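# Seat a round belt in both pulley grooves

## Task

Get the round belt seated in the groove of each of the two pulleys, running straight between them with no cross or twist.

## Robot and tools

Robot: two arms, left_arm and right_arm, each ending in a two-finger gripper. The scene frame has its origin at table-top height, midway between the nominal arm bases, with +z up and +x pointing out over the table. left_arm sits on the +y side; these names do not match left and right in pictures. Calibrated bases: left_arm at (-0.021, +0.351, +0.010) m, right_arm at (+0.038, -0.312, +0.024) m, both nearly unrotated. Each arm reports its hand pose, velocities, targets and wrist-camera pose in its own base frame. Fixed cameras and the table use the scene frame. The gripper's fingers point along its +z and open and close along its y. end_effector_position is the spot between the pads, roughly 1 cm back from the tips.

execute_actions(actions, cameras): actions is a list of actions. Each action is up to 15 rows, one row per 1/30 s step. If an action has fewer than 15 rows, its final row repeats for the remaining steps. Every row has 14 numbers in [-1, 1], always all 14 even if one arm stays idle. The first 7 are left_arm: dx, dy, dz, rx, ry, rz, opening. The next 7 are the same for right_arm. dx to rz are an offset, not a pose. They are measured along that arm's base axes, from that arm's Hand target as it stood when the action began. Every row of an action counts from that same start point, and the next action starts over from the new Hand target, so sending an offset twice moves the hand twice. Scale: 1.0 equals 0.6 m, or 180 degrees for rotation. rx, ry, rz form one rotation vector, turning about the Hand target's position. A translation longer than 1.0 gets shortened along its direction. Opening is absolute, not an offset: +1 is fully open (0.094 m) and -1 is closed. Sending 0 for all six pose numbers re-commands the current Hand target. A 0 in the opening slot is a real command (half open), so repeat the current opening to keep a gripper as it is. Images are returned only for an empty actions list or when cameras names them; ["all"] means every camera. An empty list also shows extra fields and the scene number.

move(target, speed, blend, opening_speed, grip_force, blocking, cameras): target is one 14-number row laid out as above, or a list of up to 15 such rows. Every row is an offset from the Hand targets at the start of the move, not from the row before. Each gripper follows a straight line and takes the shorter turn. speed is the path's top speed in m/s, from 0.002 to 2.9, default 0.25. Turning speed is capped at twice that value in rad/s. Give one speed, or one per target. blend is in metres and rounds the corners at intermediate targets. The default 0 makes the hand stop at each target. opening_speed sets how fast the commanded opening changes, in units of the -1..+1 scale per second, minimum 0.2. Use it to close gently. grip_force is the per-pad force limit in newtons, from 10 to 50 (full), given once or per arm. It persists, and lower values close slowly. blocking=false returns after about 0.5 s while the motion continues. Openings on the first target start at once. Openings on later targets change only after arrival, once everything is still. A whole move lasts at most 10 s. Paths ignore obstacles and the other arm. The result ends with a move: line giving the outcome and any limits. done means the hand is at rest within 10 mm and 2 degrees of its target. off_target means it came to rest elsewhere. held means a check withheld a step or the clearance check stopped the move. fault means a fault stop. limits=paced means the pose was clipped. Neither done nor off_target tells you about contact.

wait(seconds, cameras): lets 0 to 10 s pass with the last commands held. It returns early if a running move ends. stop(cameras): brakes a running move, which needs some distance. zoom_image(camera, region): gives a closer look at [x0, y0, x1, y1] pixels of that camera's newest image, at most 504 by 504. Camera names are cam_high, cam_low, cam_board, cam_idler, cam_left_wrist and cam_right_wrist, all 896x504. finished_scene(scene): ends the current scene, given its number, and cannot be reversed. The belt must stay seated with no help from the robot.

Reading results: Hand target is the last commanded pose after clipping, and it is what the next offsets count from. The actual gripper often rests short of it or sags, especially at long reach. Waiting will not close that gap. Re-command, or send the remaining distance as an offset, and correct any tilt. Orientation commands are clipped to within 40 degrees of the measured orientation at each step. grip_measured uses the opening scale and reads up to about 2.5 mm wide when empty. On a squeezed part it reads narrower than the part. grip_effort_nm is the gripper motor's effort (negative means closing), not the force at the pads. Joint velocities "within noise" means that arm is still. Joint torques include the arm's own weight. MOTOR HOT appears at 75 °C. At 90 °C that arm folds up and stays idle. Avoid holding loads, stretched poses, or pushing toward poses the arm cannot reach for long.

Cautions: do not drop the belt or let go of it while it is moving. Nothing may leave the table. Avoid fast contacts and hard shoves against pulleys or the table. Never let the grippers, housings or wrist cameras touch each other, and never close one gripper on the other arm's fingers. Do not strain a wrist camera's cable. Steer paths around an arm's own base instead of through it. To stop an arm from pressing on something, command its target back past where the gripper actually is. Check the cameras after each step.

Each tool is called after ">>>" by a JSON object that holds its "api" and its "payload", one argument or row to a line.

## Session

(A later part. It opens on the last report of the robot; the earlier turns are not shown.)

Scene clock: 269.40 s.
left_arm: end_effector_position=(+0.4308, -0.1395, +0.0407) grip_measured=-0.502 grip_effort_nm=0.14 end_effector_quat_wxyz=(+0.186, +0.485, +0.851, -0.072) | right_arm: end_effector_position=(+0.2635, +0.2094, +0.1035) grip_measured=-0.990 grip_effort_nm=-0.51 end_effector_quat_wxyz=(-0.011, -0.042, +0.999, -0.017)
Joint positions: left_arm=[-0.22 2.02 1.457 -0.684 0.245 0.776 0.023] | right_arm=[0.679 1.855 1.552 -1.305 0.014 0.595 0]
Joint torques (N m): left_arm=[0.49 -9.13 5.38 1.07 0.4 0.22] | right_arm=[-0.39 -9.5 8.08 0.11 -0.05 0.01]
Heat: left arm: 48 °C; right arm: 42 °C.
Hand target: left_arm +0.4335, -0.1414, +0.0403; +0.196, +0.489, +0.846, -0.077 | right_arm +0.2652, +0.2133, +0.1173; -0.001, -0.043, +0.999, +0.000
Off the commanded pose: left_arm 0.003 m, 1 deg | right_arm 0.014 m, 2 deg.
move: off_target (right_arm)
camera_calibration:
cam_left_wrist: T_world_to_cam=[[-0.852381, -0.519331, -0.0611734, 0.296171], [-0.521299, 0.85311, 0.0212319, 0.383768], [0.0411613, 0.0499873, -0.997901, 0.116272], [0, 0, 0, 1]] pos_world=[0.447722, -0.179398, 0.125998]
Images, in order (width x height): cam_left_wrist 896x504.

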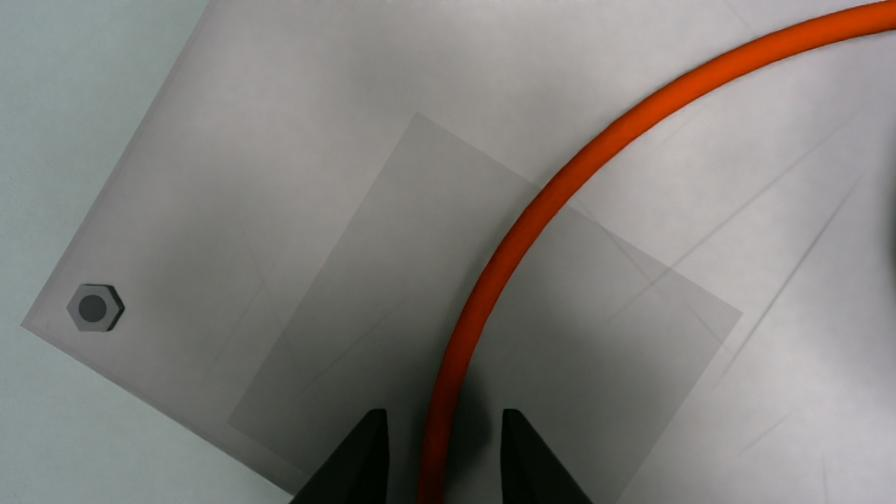

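Good. Descend, close, and get right arm hovering at same time.

>>> {"api": "move", "payload": {
  "target": [
    [0,0,-0.022,0,0,0,-0.5,0.035,0.116,-0.03,0,0,0,-0.2],
    [0,0,-0.022,0,0,0,-0.98,0.035,0.116,-0.03,0,0,0,-0.2]
  ],
  "speed": 0.12,
  "cameras": ["cam_left_wrist"]
}}

Scene clock: 271.57 s.
left_arm: end_effector_position=(+0.4336, -0.1411, +0.0341) grip_measured=-0.928 grip_effort_nm=-1.01 end_effector_quat_wxyz=(+0.195, +0.485, +0.849, -0.072) | right_arm: end_effector_position=(+0.2862, +0.2777, +0.0980) grip_measured=-0.202 grip_effort_nm=0.11 end_effector_quat_wxyz=(+0.004, -0.046, +0.999, -0.005)
Joint positions: left_arm=[-0.22 2.027 1.432 -0.635 0.25 0.776 0.003] | right_arm=[0.776 2.071 1.834 -1.334 0.012 0.684 0.038]
Joint torques (N m): left_arm=[0.5 -8.29 4.88 1.08 0.35 0.22] | right_arm=[0.12 -7.94 8.14 0.2 -0.01 0.2]
Heat: left arm: 48 °C; right arm: 42 °C.
Hand target: left_arm +0.4334, -0.1413, +0.0271; +0.196, +0.489, +0.847, -0.077 | right_arm +0.2862, +0.2829, +0.0993; +0.000, -0.043, +0.999, +0.000
Off the commanded pose: left_arm 0.007 m, 1 deg | right_arm 0.005 m, 1 deg.
move: done
camera_calibration:
cam_left_wrist: T_world_to_cam=[[-0.8522, -0.518435, -0.0705712, 0.297719], [-0.520042, 0.854125, 0.00525835, 0.386816], [0.0575505, 0.0411811, -0.997493, 0.101282], [0, 0, 0, 1]] pos_world=[0.449047, -0.180212, 0.120004]
Images, in order (width x height): cam_left_wrist 896x504.

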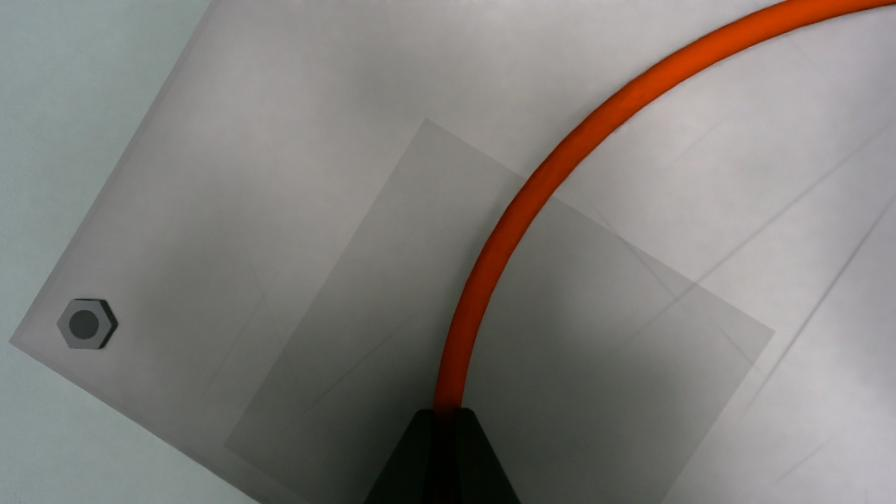

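>>> {"api": "move", "payload": {
  "target": [
    [0,0,0.03,0,0,0,-0.98,0,0,0,0,0,0,-0.2],
    [-0.047,-0.123,0.03,0,0,0,-0.98,0,0,0,0,0,0,-0.2]
  ],
  "speed": 0.12,
  "cameras": ["cam_board","cam_right_wrist","cam_idler"]
}}

Scene clock: 274.07 s.
left_arm: end_effector_position=(+0.4036, -0.2135, +0.0343) grip_measured=-0.928 grip_effort_nm=-1.01 end_effector_quat_wxyz=(+0.180, +0.492, +0.848, -0.082) | right_arm: end_effector_position=(+0.2862, +0.2777, +0.0980) grip_measured=-0.202 grip_effort_nm=0.11 end_effector_quat_wxyz=(+0.004, -0.046, +0.999, -0.005)
Joint positions: left_arm=[-0.41 2.023 1.432 -0.633 0.202 0.605 0.003] | right_arm=[0.776 2.071 1.834 -1.334 0.012 0.684 0.038]
Joint torques (N m): left_arm=[-0.46 -11.79 5.08 1.03 0.09 -0.04] | right_arm=[0.05 -8.08 8.02 0.17 -0.07 0.19]
Heat: left arm: 48 °C; right arm: 42 °C.
Hand target: left_arm +0.4051, -0.2153, +0.0450; +0.196, +0.489, +0.846, -0.077 | right_arm +0.2862, +0.2829, +0.0993; +0.000, -0.043, +0.999, +0.000
Off the commanded pose: left_arm 0.011 m, 2 deg | right_arm 0.005 m, 1 deg.
move: off_target (left_arm)
camera_calibration:
cam_right_wrist: T_world_to_cam=[[0.092625, -0.995623, 0.0124951, 0.250721], [-0.907785, -0.0792842, 0.411875, 0.280234], [-0.409081, -0.0494927, -0.911155, 0.311116], [0, 0, 0, 1]] pos_world=[0.358441, 0.287239, 0.164921]
Images, in order (width x height): cam_board 896x504, cam_idler 896x504, cam_right_wrist 896x504.

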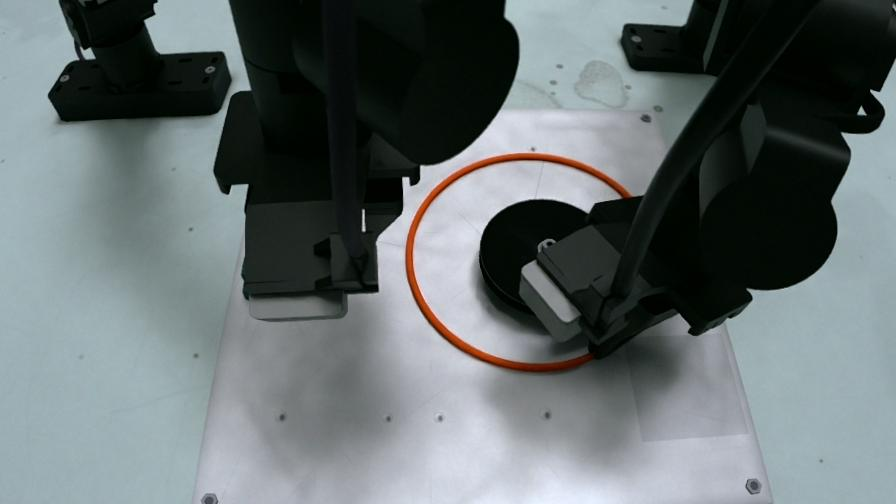

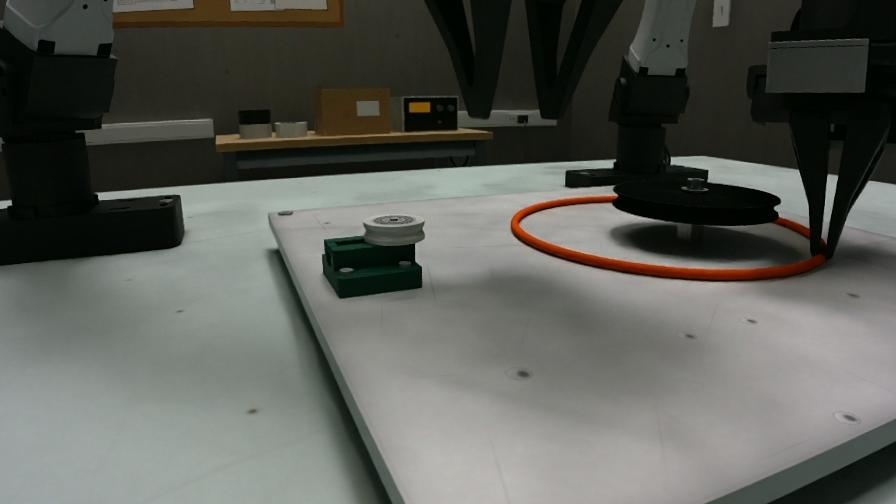

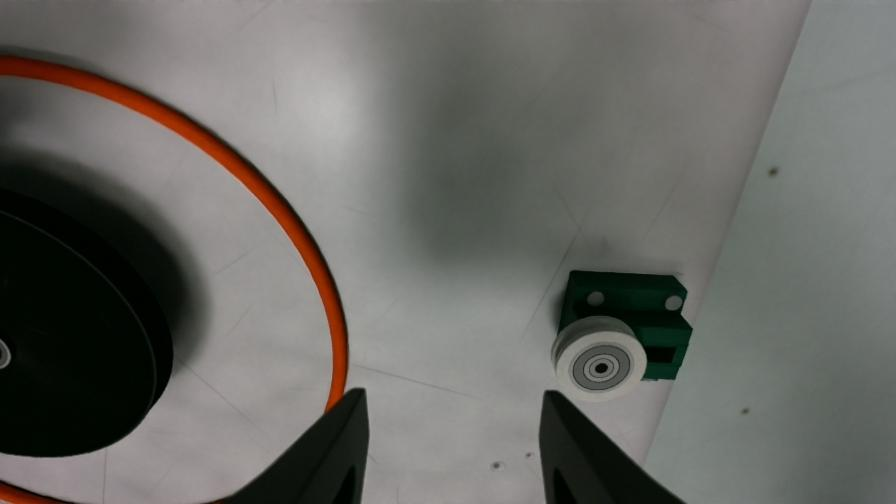

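>>> {"api": "move", "payload": {
  "target": [
    [0,0,0.01,0,0,0,-0.98,0,0,0,0,0,0,-0.2],
    [0,-0.055,0.01,0,0,0,-0.98,0,0,0,0,0,0,-0.2]
  ],
  "speed": 0.12,
  "cameras": ["cam_board","cam_right_wrist"]
}}

Scene clock: 277.07 s.
left_arm: end_effector_position=(+0.4000, -0.2415, +0.0455) grip_measured=-0.928 grip_effort_nm=-1.01 end_effector_quat_wxyz=(+0.189, +0.491, +0.847, -0.076) | right_arm: end_effector_position=(+0.2862, +0.2777, +0.0980) grip_measured=-0.202 grip_effort_nm=0.11 end_effector_quat_wxyz=(+0.004, -0.046, +0.999, -0.005)
Joint positions: left_arm=[-0.482 2.024 1.473 -0.643 0.165 0.537 0.003] | right_arm=[0.776 2.071 1.834 -1.334 0.012 0.684 0.038]
Joint torques (N m): left_arm=[-0.64 -8.5 8.88 0.88 0.15 -0.04] | right_arm=[0.05 -8.02 8.1 0.13 -0.05 0.25]
Heat: left arm: 48 °C; right arm: 42 °C.
Hand target: left_arm +0.4052, -0.2481, +0.0510; +0.196, +0.489, +0.847, -0.077 | right_arm +0.2862, +0.2829, +0.0993; +0.000, -0.043, +0.999, +0.000
Off the commanded pose: left_arm 0.010 m, 1 deg | right_arm 0.005 m, 1 deg.
move: done
camera_calibration:
cam_right_wrist: T_world_to_cam=[[0.092625, -0.995623, 0.0124951, 0.250721], [-0.907785, -0.0792842, 0.411875, 0.280234], [-0.409081, -0.0494927, -0.911155, 0.311116], [0, 0, 0, 1]] pos_world=[0.358441, 0.287239, 0.164921]
Images, in order (width x height): cam_board 896x504, cam_right_wrist 896x504.

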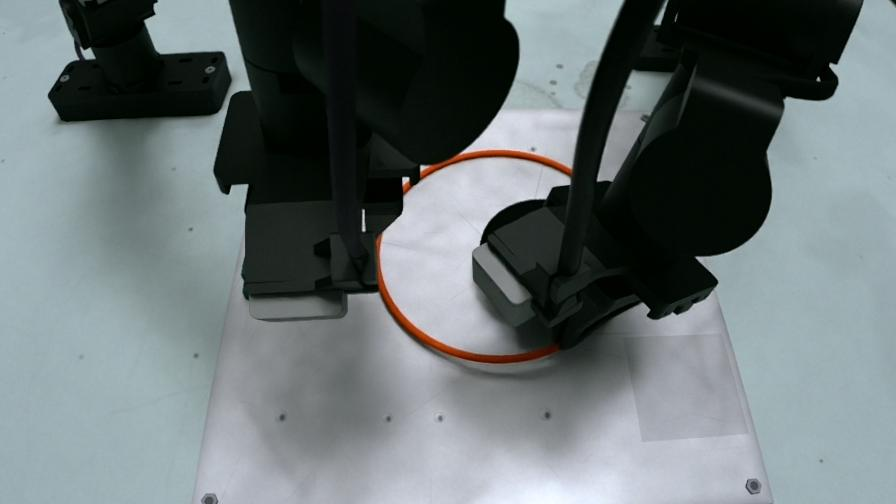

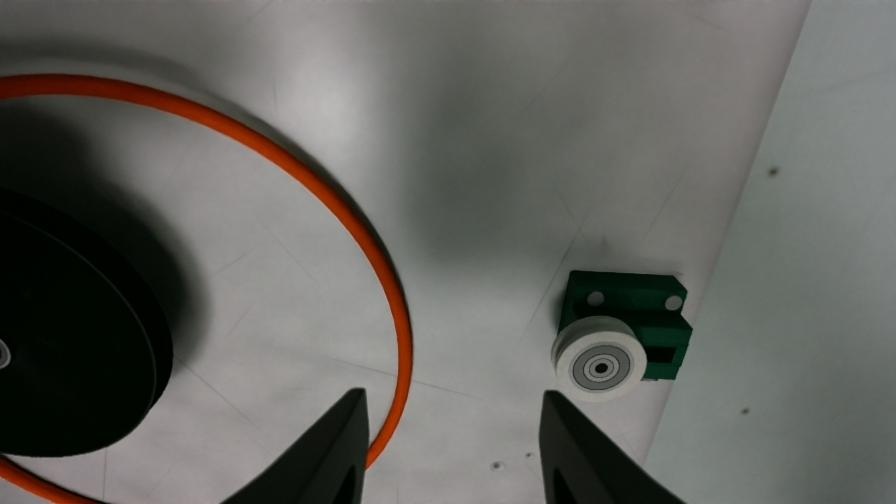

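>>> {"api": "move", "payload": {
  "target": [
    [0,0,0.0,0,0,0,-0.98,-0.027,0.015,-0.09,0,0,0,-0.2],
    [0,0,0.0,0,0,0,-0.98,-0.027,0.015,-0.145,0,0,0,-0.2]
  ],
  "speed": 0.12,
  "cameras": ["cam_board","cam_right_wrist","cam_idler"]
}}

Scene clock: 279.47 s.
left_arm: end_effector_position=(+0.4000, -0.2415, +0.0455) grip_measured=-0.928 grip_effort_nm=-1.01 end_effector_quat_wxyz=(+0.189, +0.491, +0.847, -0.076) | right_arm: end_effector_position=(+0.2693, +0.2856, +0.0328) grip_measured=-0.202 grip_effort_nm=0.11 end_effector_quat_wxyz=(+0.000, -0.046, +0.999, -0.008)
Joint positions: left_arm=[-0.482 2.024 1.473 -0.643 0.165 0.536 0.003] | right_arm=[0.82 2.089 1.601 -1.094 0.011 0.728 0.038]
Joint torques (N m): left_arm=[-0.62 -8.5 8.9 0.88 0.15 -0.04] | right_arm=[-0.36 -9.59 6.04 0.28 0.14 0.11]
Heat: left arm: 48 °C; right arm: 42 °C.
Hand target: left_arm +0.4052, -0.2481, +0.0510; +0.196, +0.489, +0.847, -0.077 | right_arm +0.2704, +0.2869, +0.0353; +0.003, -0.046, +0.999, -0.005 (not the last commanded pose)
Off the commanded pose: left_arm 0.010 m, 1 deg | right_arm 0.021 m, 1 deg.
move: held (right_arm; a check stopped the path); limits=held
pose unreachable (right arm): on one or more control steps of this call, first in action 0 (counted from 0), this arm could not follow its commanded pose, so it was not sent that pose on those steps. It may still have moved: this result reports where it is.
cause: moving toward the commanded pose would bring a part of the arm too close to another arm (this arm's wrist (the part past joint 4) and the left arm's wrist camera, at the place that arm is still heading or pushing toward).
camera_calibration:
cam_right_wrist: T_world_to_cam=[[0.0924035, -0.995541, 0.018986, 0.260854], [-0.904601, -0.0759637, 0.419435, 0.290263], [-0.416123, -0.0559321, -0.907587, 0.248687], [0, 0, 0, 1]] pos_world=[0.341952, 0.295649, 0.0990056]
Images, in order (width x height): cam_board 896x504, cam_idler 896x504, cam_right_wrist 896x504.

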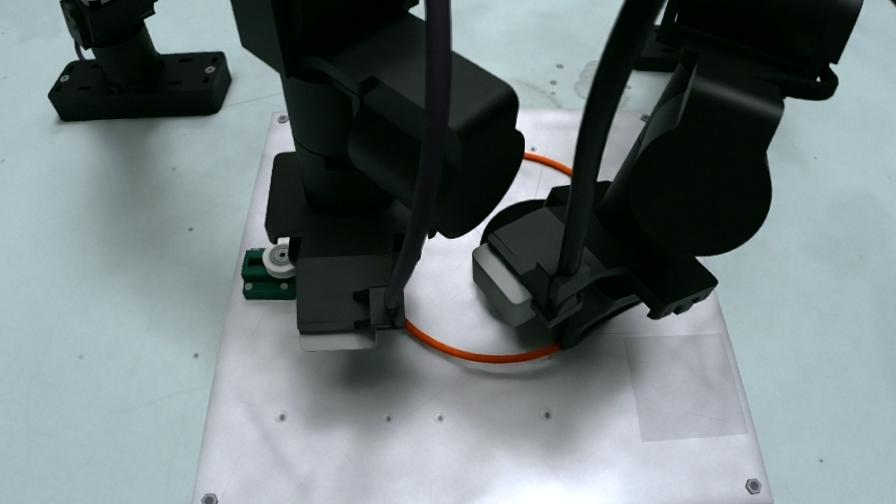

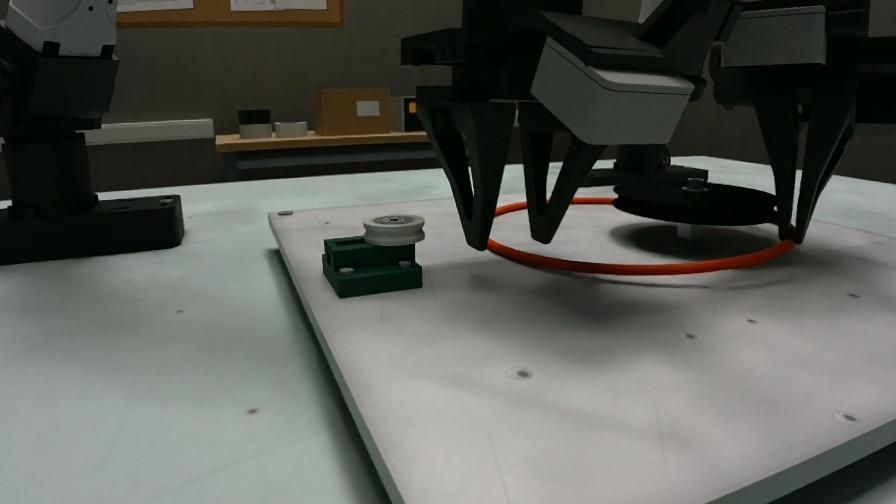

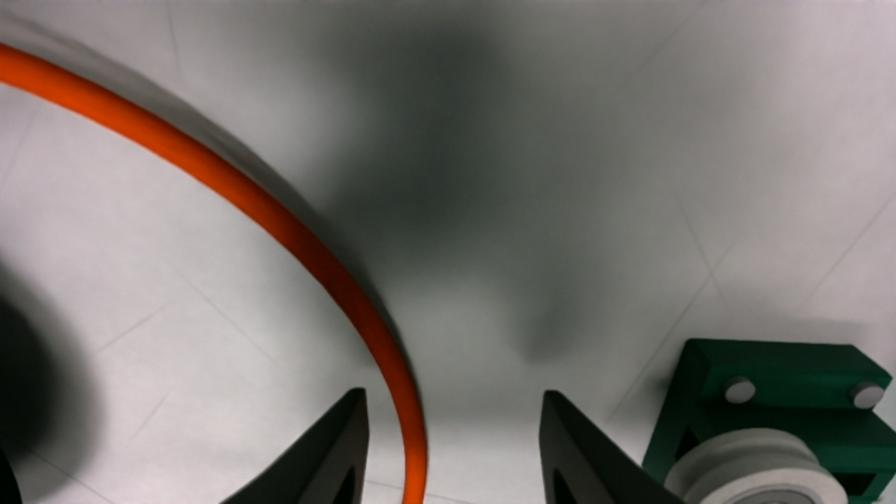

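>>> {"api": "move", "payload": {
  "target": [
    [0,0,0.0,0,0,0,-0.98,-0.004,-0.008,-0.03,0,0,0,-0.2],
    [0,0,0.0,0,0,0,-0.98,-0.004,-0.008,-0.03,0,0,0,-0.98]
  ],
  "speed": 0.12,
  "cameras": ["cam_idler","cam_right_wrist","cam_low"]
}}

Scene clock: 281.40 s.
left_arm: end_effector_position=(+0.4000, -0.2415, +0.0455) grip_measured=-0.928 grip_effort_nm=-1.01 end_effector_quat_wxyz=(+0.189, +0.491, +0.847, -0.076) | right_arm: end_effector_position=(+0.2685, +0.2849, +0.0205) grip_measured=-0.914 grip_effort_nm=-1.01 end_effector_quat_wxyz=(+0.003, -0.046, +0.999, -0.005)
Joint positions: left_arm=[-0.482 2.024 1.473 -0.643 0.165 0.536 0.003] | right_arm=[0.82 2.089 1.55 -1.033 0.011 0.728 0.004]
Joint velocities: left_arm=[within noise] | right_arm=[-0.012 0.002 -0.012 -0.081 0.022 -0.154 -0.001]
Joint torques (N m): left_arm=[-0.62 -8.51 8.9 0.88 0.15 -0.04] | right_arm=[-0.65 -9.46 4.07 0.42 0.09 0.1]
Heat: left arm: 48 °C; right arm: 42 °C.
Hand target: left_arm +0.4052, -0.2481, +0.0510; +0.196, +0.489, +0.847, -0.077 | right_arm +0.2680, +0.2821, +0.0173; +0.003, -0.046, +0.999, -0.005
Off the commanded pose: left_arm 0.010 m, 1 deg | right_arm 0.004 m, 0 deg.
move: done
camera_calibration:
cam_right_wrist: T_world_to_cam=[[0.0926481, -0.995622, 0.0123499, 0.260504], [-0.907156, -0.0792897, 0.413257, 0.296409], [-0.410469, -0.0494907, -0.910531, 0.233853], [0, 0, 0, 1]] pos_world=[0.340743, 0.294439, 0.0872198]
Images, in order (width x height): cam_low 896x504, cam_idler 896x504, cam_right_wrist 896x504.

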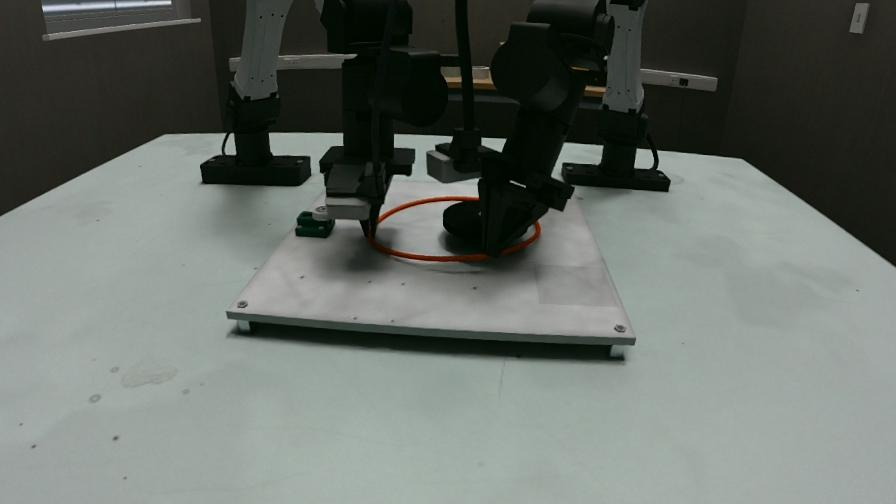

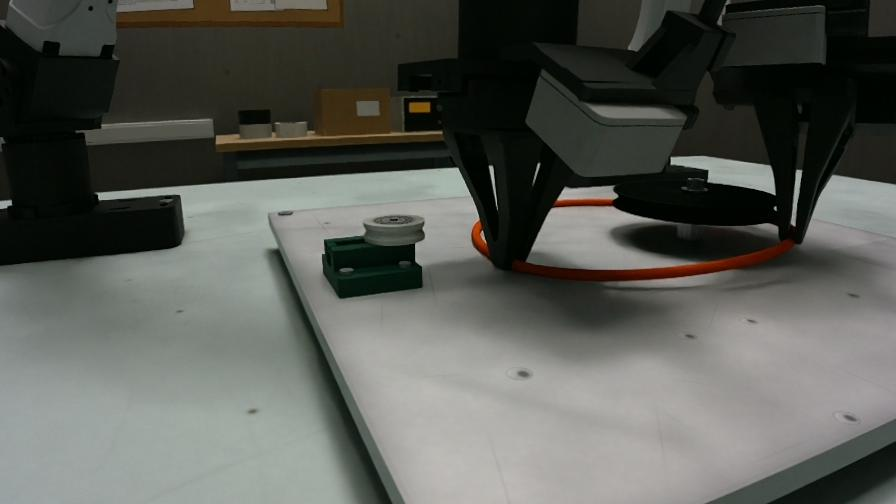

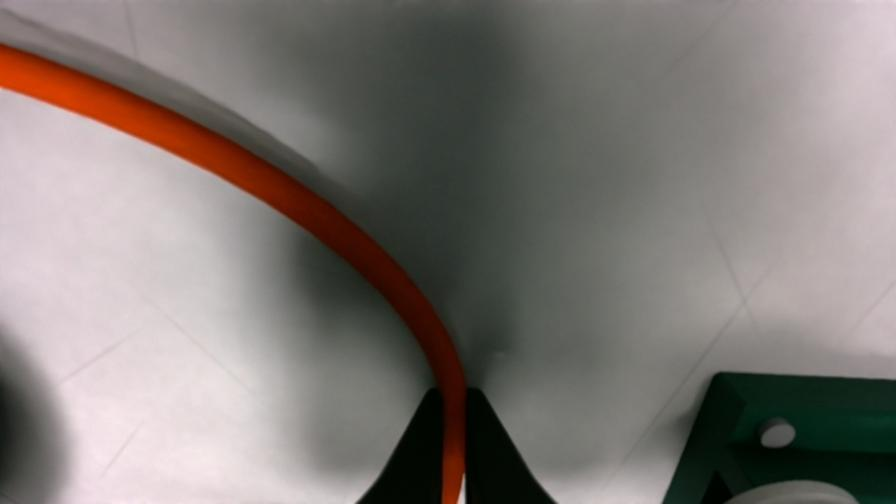

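>>> {"api": "move", "payload": {
  "target": [
    [0.005,0.01,0.02,0.08,0,0,-0.98,0.0,0,0.06,0,0,0,-0.98]
  ],
  "speed": 0.1,
  "cameras": ["cam_idler","cam_low"]
}}

>>> {"api": "zoom_image", "payload": {
  "camera": "cam_low",
  "region": [300, 160, 640, 310]
}}

>>> {"api": "zoom_image", "payload": {
  "camera": "cam_idler",
  "region": [440, 120, 896, 320]
}}

Scene clock: 284.10 s.
left_arm: end_effector_position=(+0.3996, -0.2406, +0.0553) grip_measured=-0.928 grip_effort_nm=-1.01 end_effector_quat_wxyz=(+0.123, +0.513, +0.849, +0.017) | right_arm: end_effector_position=(+0.2654, +0.2815, +0.0358) grip_measured=-0.914 grip_effort_nm=-1.01 end_effector_quat_wxyz=(-0.006, -0.046, +0.999, -0.014)
Joint positions: left_arm=[-0.555 2.118 1.705 -0.911 -0.036 0.536 0.003] | right_arm=[0.82 2.08 1.599 -1.117 0.011 0.728 0.004]
Joint torques (N m): left_arm=[-0.24 -9.32 9.29 0.62 -0.24 0.02] | right_arm=[-0.65 -11.84 7.68 -0.09 0.11 0.06]
Heat: left arm: 48 °C; right arm: 43 °C.
Hand target: left_arm +0.4081, -0.2422, +0.0630; +0.133, +0.510, +0.849, +0.030 | right_arm +0.2680, +0.2822, +0.0534; +0.003, -0.046, +0.999, -0.005
Off the commanded pose: left_arm 0.012 m, 2 deg | right_arm 0.018 m, 1 deg.
move: off_target (left_arm, right_arm)
Images, in order (width x height): cam_low 896x504, cam_idler 896x504.

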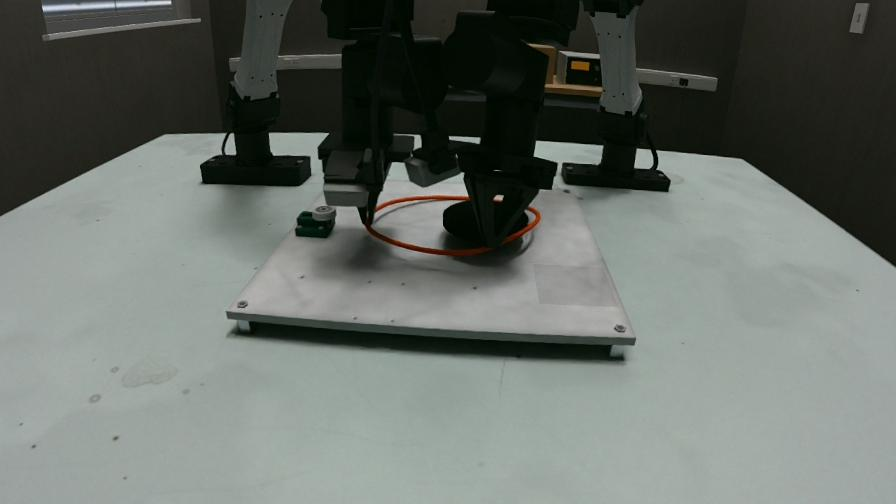

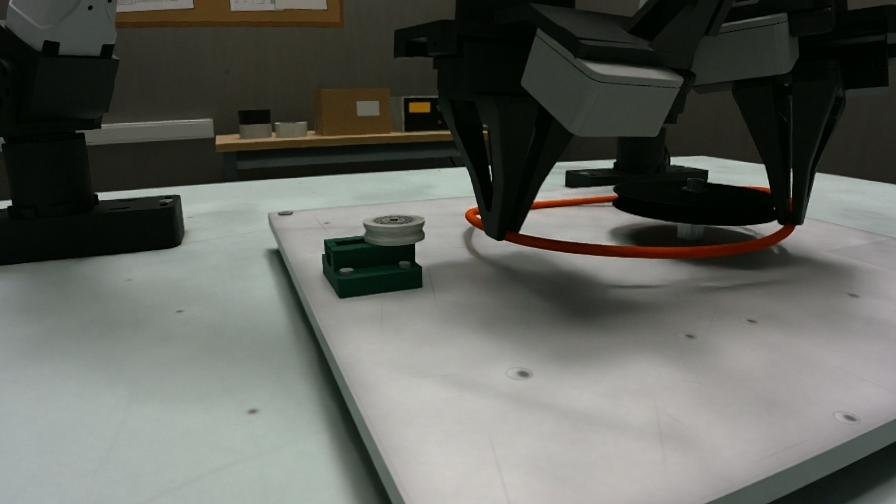

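Scaled by 1.482 from the camera's 896x504 image, which has a finer 1280x720 frame.

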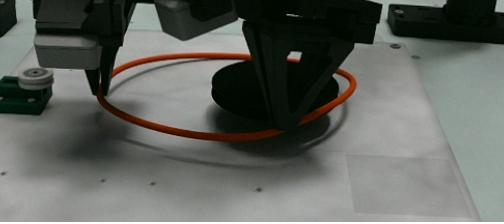

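Scaled by 1.105 from the camera's 896x504 image, which has a finer 1280x720 frame.

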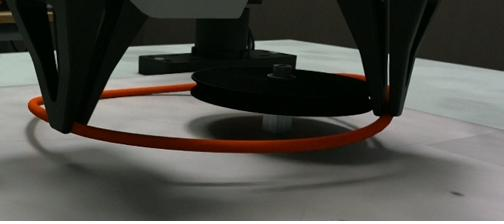

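>>> {"api": "move", "payload": {
  "target": [
    [0,-0.035,0.003,0,0,0,-0.98,0.004,-0.06,0.012,0,0,0,-0.98],
    [0.003,-0.062,0.004,-0.02,0,0,-0.98,0.005,-0.1,0.015,0,0,0,-0.98]
  ],
  "speed": 0.08,
  "cameras": ["cam_idler","cam_low"]
}}

>>> {"api": "zoom_image", "payload": {
  "camera": "cam_low",
  "region": [360, 160, 600, 290]
}}

>>> {"api": "zoom_image", "payload": {
  "camera": "cam_idler",
  "region": [520, 140, 880, 300]
}}

Scene clock: 286.67 s.
left_arm: end_effector_position=(+0.4034, -0.2782, +0.0605) grip_measured=-0.928 grip_effort_nm=-1.01 end_effector_quat_wxyz=(+0.143, +0.514, +0.845, +0.000) | right_arm: end_effector_position=(+0.2754, +0.2344, +0.0563) grip_measured=-0.914 grip_effort_nm=-1.01 end_effector_quat_wxyz=(+0.007, -0.051, +0.999, +0.005)
Joint positions: left_arm=[-0.61 2.174 1.805 -0.915 -0.018 0.486 0.003] | right_arm=[0.705 1.926 1.459 -1.087 0 0.604 0.004]
Joint torques (N m): left_arm=[0.35 -9.57 8.94 0.7 -0.03 -0.12] | right_arm=[-1.36 -10.52 4.66 -0.02 0.18 0.13]
Heat: left arm: 48 °C; right arm: 43 °C.
Hand target: left_arm +0.4100, -0.2795, +0.0655; +0.150, +0.505, +0.850, +0.003 | right_arm +0.2710, +0.2221, +0.0622; +0.003, -0.046, +0.999, -0.005
Off the commanded pose: left_arm 0.008 m, 1 deg | right_arm 0.014 m, 1 deg.
move: off_target (right_arm)
Images, in order (width x height): cam_low 896x504, cam_idler 896x504.

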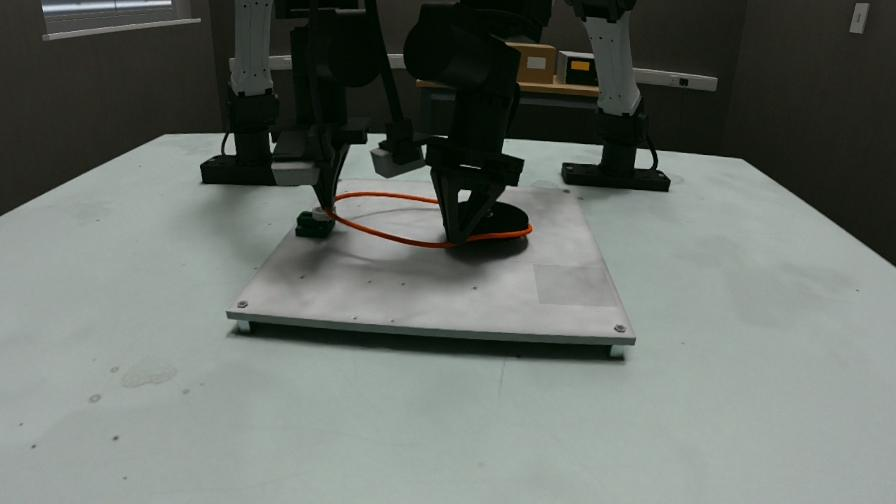

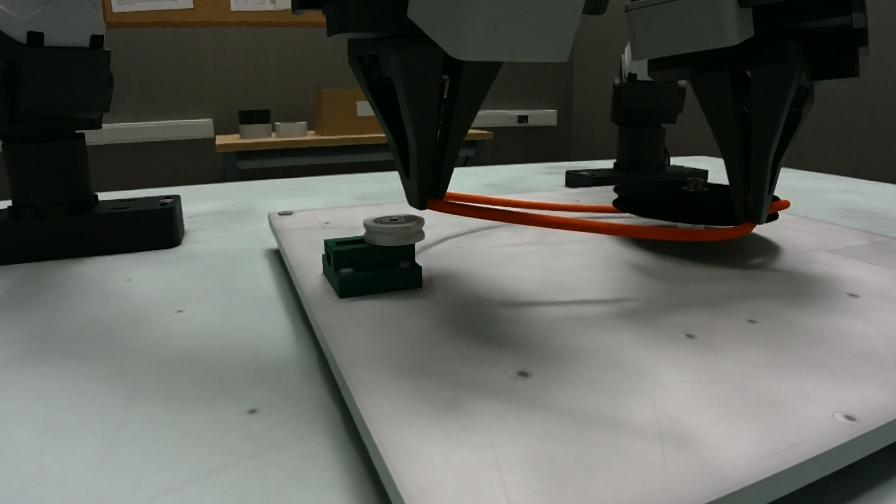

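Scaled by 2.100 from the camera's 896x504 image, which has a finer 1280x720 frame.

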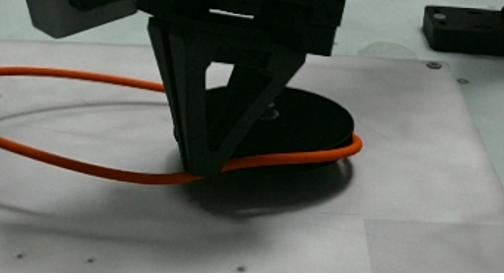

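Scaled by 1.400 from the camera's 896x504 image, which has a finer 1280x720 frame.

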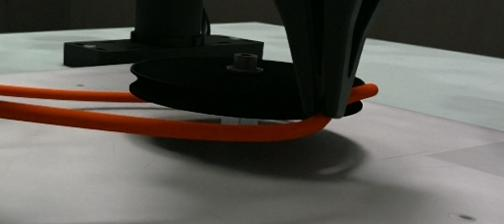

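>>> {"api": "move", "payload": {
  "target": [
    [0.001,-0.01,0.005,0,0,0,-0.98,0.0,-0.025,0.004,0,0,0,-0.98]
  ],
  "speed": 0.08,
  "cameras": ["cam_idler","cam_low"]
}}

>>> {"api": "zoom_image", "payload": {
  "camera": "cam_low",
  "region": [360, 160, 600, 290]
}}

>>> {"api": "zoom_image", "payload": {
  "camera": "cam_idler",
  "region": [520, 140, 880, 300]
}}

Scene clock: 288.33 s.
left_arm: end_effector_position=(+0.4063, -0.2887, +0.0644) grip_measured=-0.928 grip_effort_nm=-1.01 end_effector_quat_wxyz=(+0.152, +0.515, +0.844, -0.005) | right_arm: end_effector_position=(+0.2767, +0.2226, +0.0595) grip_measured=-0.914 grip_effort_nm=-1.01 end_effector_quat_wxyz=(+0.009, -0.052, +0.999, +0.011)
Joint positions: left_arm=[-0.622 2.19 1.841 -0.916 -0.012 0.476 0.003] | right_arm=[0.674 1.889 1.422 -1.076 -0.006 0.57 0.004]
Joint torques (N m): left_arm=[0.53 -9.7 9.07 0.53 -0.12 -0.1] | right_arm=[-1.52 -10.36 4.4 -0.06 0.31 0.1]
Heat: left arm: 48 °C; right arm: 43 °C.
Hand target: left_arm +0.4107, -0.2854, +0.0684; +0.149, +0.505, +0.850, +0.003 | right_arm +0.2710, +0.2071, +0.0647; +0.003, -0.046, +0.999, -0.005
Off the commanded pose: left_arm 0.007 m, 2 deg | right_arm 0.017 m, 2 deg.
move: off_target (right_arm)
Images, in order (width x height): cam_low 896x504, cam_idler 896x504.

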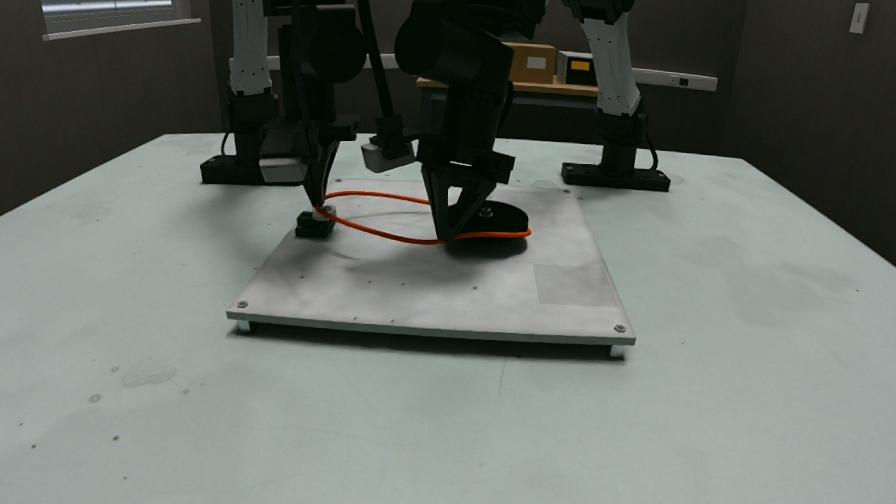

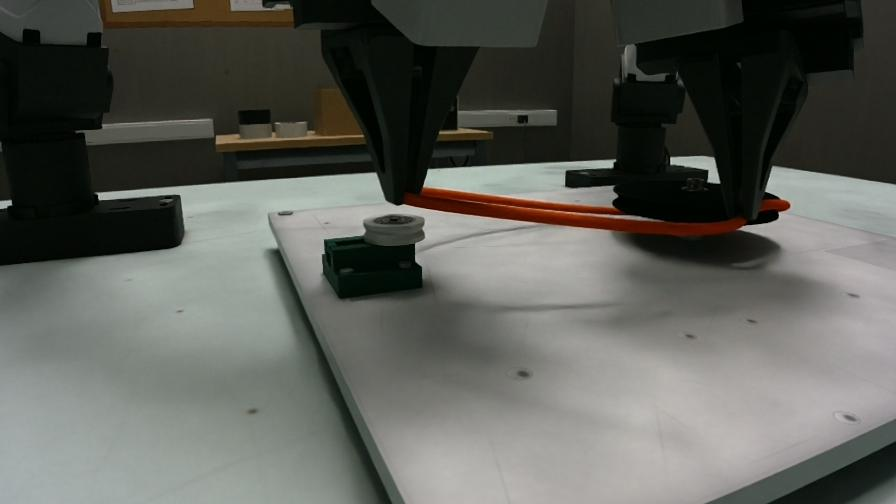

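Scaled by 2.100 from the camera's 896x504 image, which has a finer 1280x720 frame.

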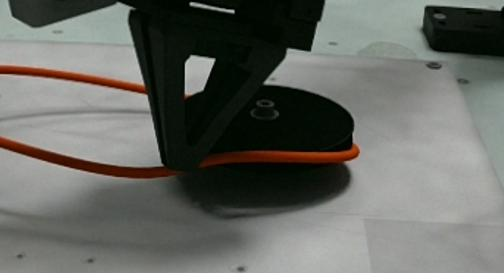

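Scaled by 1.400 from the camera's 896x504 image, which has a finer 1280x720 frame.

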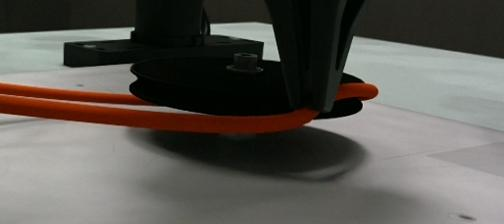

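>>> {"api": "move", "payload": {
  "target": [
    [0.0,-0.012,0.006,0,0,0,-0.98,-0.006,-0.03,0.0,0,0,0,-0.98]
  ],
  "speed": 0.08,
  "cameras": ["cam_idler","cam_low"]
}}

>>> {"api": "zoom_image", "payload": {
  "camera": "cam_low",
  "region": [380, 160, 580, 290]
}}

>>> {"api": "zoom_image", "payload": {
  "camera": "cam_idler",
  "region": [560, 150, 880, 300]
}}

Scene clock: 289.93 s.
left_arm: end_effector_position=(+0.4059, -0.3005, +0.0692) grip_measured=-0.928 grip_effort_nm=-1.01 end_effector_quat_wxyz=(+0.156, +0.518, +0.841, -0.011) | right_arm: end_effector_position=(+0.2754, +0.2087, +0.0609) grip_measured=-0.914 grip_effort_nm=-1.01 end_effector_quat_wxyz=(+0.014, -0.053, +0.998, +0.019)
Joint positions: left_arm=[-0.639 2.207 1.884 -0.933 -0.006 0.465 0.003] | right_arm=[0.64 1.838 1.36 -1.049 -0.016 0.534 0.004]
Joint torques (N m): left_arm=[0.91 -9.83 8.96 0.49 -0.23 -0.11] | right_arm=[-1.95 -9.72 4.49 -0.13 0.35 0.09]
Heat: left arm: 48 °C; right arm: 43 °C.
Hand target: left_arm +0.4106, -0.2926, +0.0721; +0.149, +0.505, +0.850, +0.003 | right_arm +0.2674, +0.1891, +0.0647; +0.003, -0.046, +0.999, -0.005
Off the commanded pose: left_arm 0.010 m, 3 deg | right_arm 0.021 m, 3 deg.
move: off_target (left_arm, right_arm)
Images, in order (width x height): cam_low 896x504, cam_idler 896x504.

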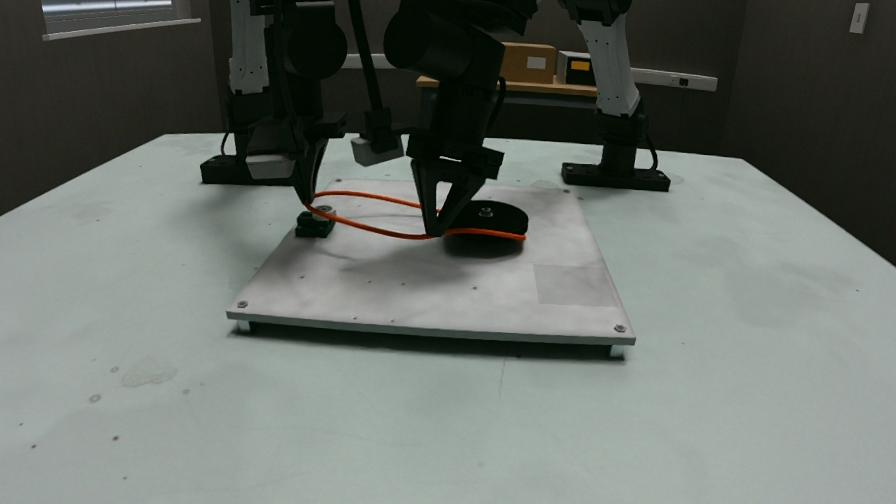

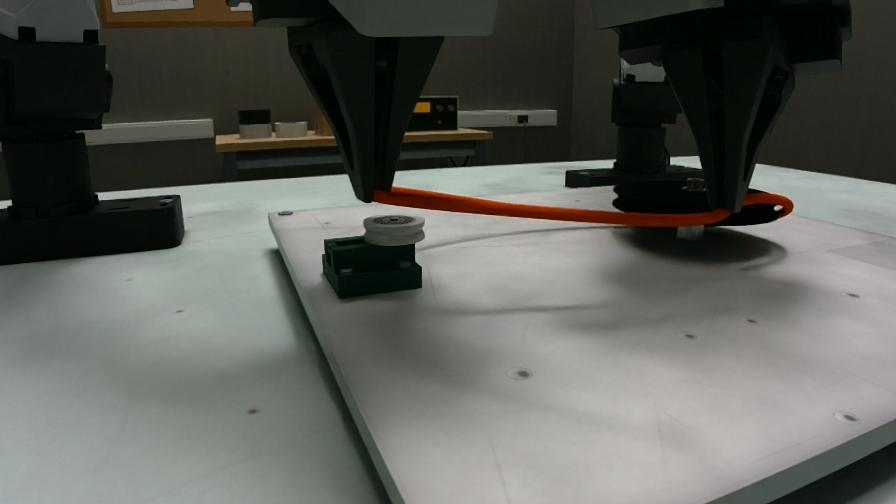

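Scaled by 2.520 from the camera's 896x504 image, which has a finer 1280x720 frame.

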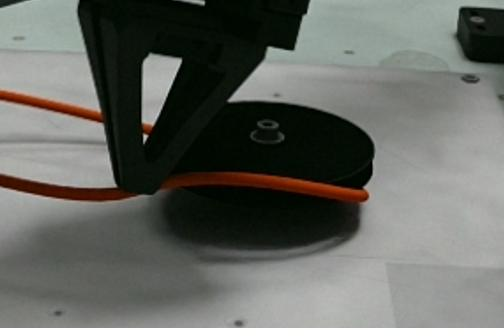

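Scaled by 1.575 from the camera's 896x504 image, which has a finer 1280x720 frame.

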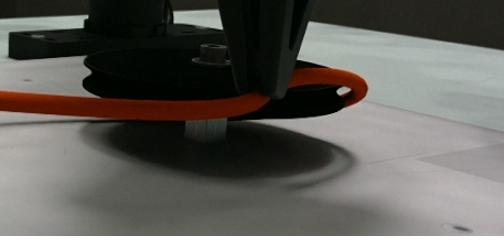

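>>> {"api": "move", "payload": {
  "target": [
    [0.0,0.015,0.0,0.03,0,0,-0.98,0.006,0.05,0.006,0,0,0,-0.98],
    [0.0,0.04,0.012,0.06,0,0,-0.98,0.006,0.08,0.012,0,0,0,-0.98]
  ],
  "speed": 0.08,
  "cameras": ["cam_idler","cam_low"]
}}

>>> {"api": "zoom_image", "payload": {
  "camera": "cam_low",
  "region": [380, 160, 580, 290]
}}

>>> {"api": "zoom_image", "payload": {
  "camera": "cam_idler",
  "region": [560, 150, 880, 300]
}}

Scene clock: 293.20 s.
left_arm: end_effector_position=(+0.4057, -0.2726, +0.0736) grip_measured=-0.928 grip_effort_nm=-1.01 end_effector_quat_wxyz=(+0.101, +0.516, +0.848, +0.063) | right_arm: end_effector_position=(+0.2727, +0.2443, +0.0714) grip_measured=-0.914 grip_effort_nm=-1.01 end_effector_quat_wxyz=(+0.011, -0.052, +0.998, +0.019)
Joint positions: left_arm=[-0.643 2.266 2.021 -1.135 -0.145 0.465 0.003] | right_arm=[0.723 1.909 1.496 -1.118 -0.016 0.618 0.004]
Joint torques (N m): left_arm=[-0.01 -10.07 8.98 0.37 -0.42 0.15] | right_arm=[-0.23 -6.95 7.49 -0.14 0.37 0.22]
Heat: left arm: 48 °C; right arm: 43 °C.
Hand target: left_arm +0.4106, -0.2687, +0.0793; +0.101, +0.517, +0.846, +0.083 | right_arm +0.2710, +0.2370, +0.0718; +0.003, -0.046, +0.999, -0.005
Off the commanded pose: left_arm 0.009 m, 2 deg | right_arm 0.007 m, 3 deg.
move: off_target (right_arm)
Images, in order (width x height): cam_low 896x504, cam_idler 896x504.

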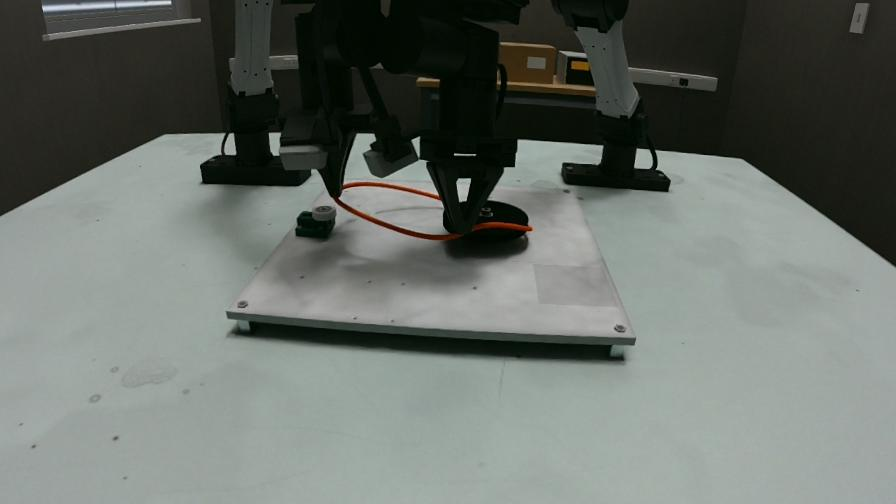

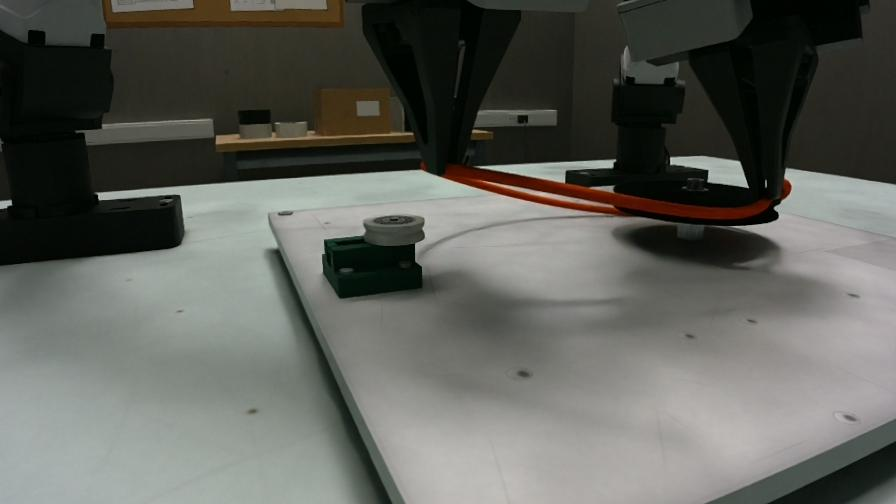

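Scaled by 2.520 from the camera's 896x504 image, which has a finer 1280x720 frame.

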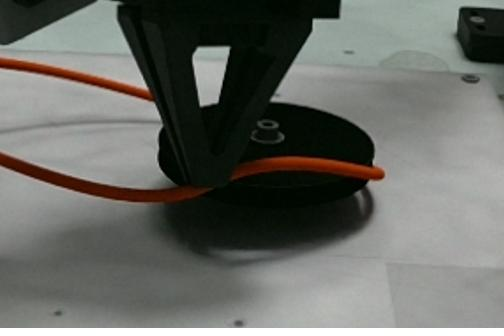

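Scaled by 1.575 from the camera's 896x504 image, which has a finer 1280x720 frame.

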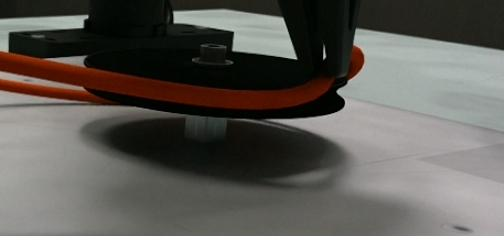

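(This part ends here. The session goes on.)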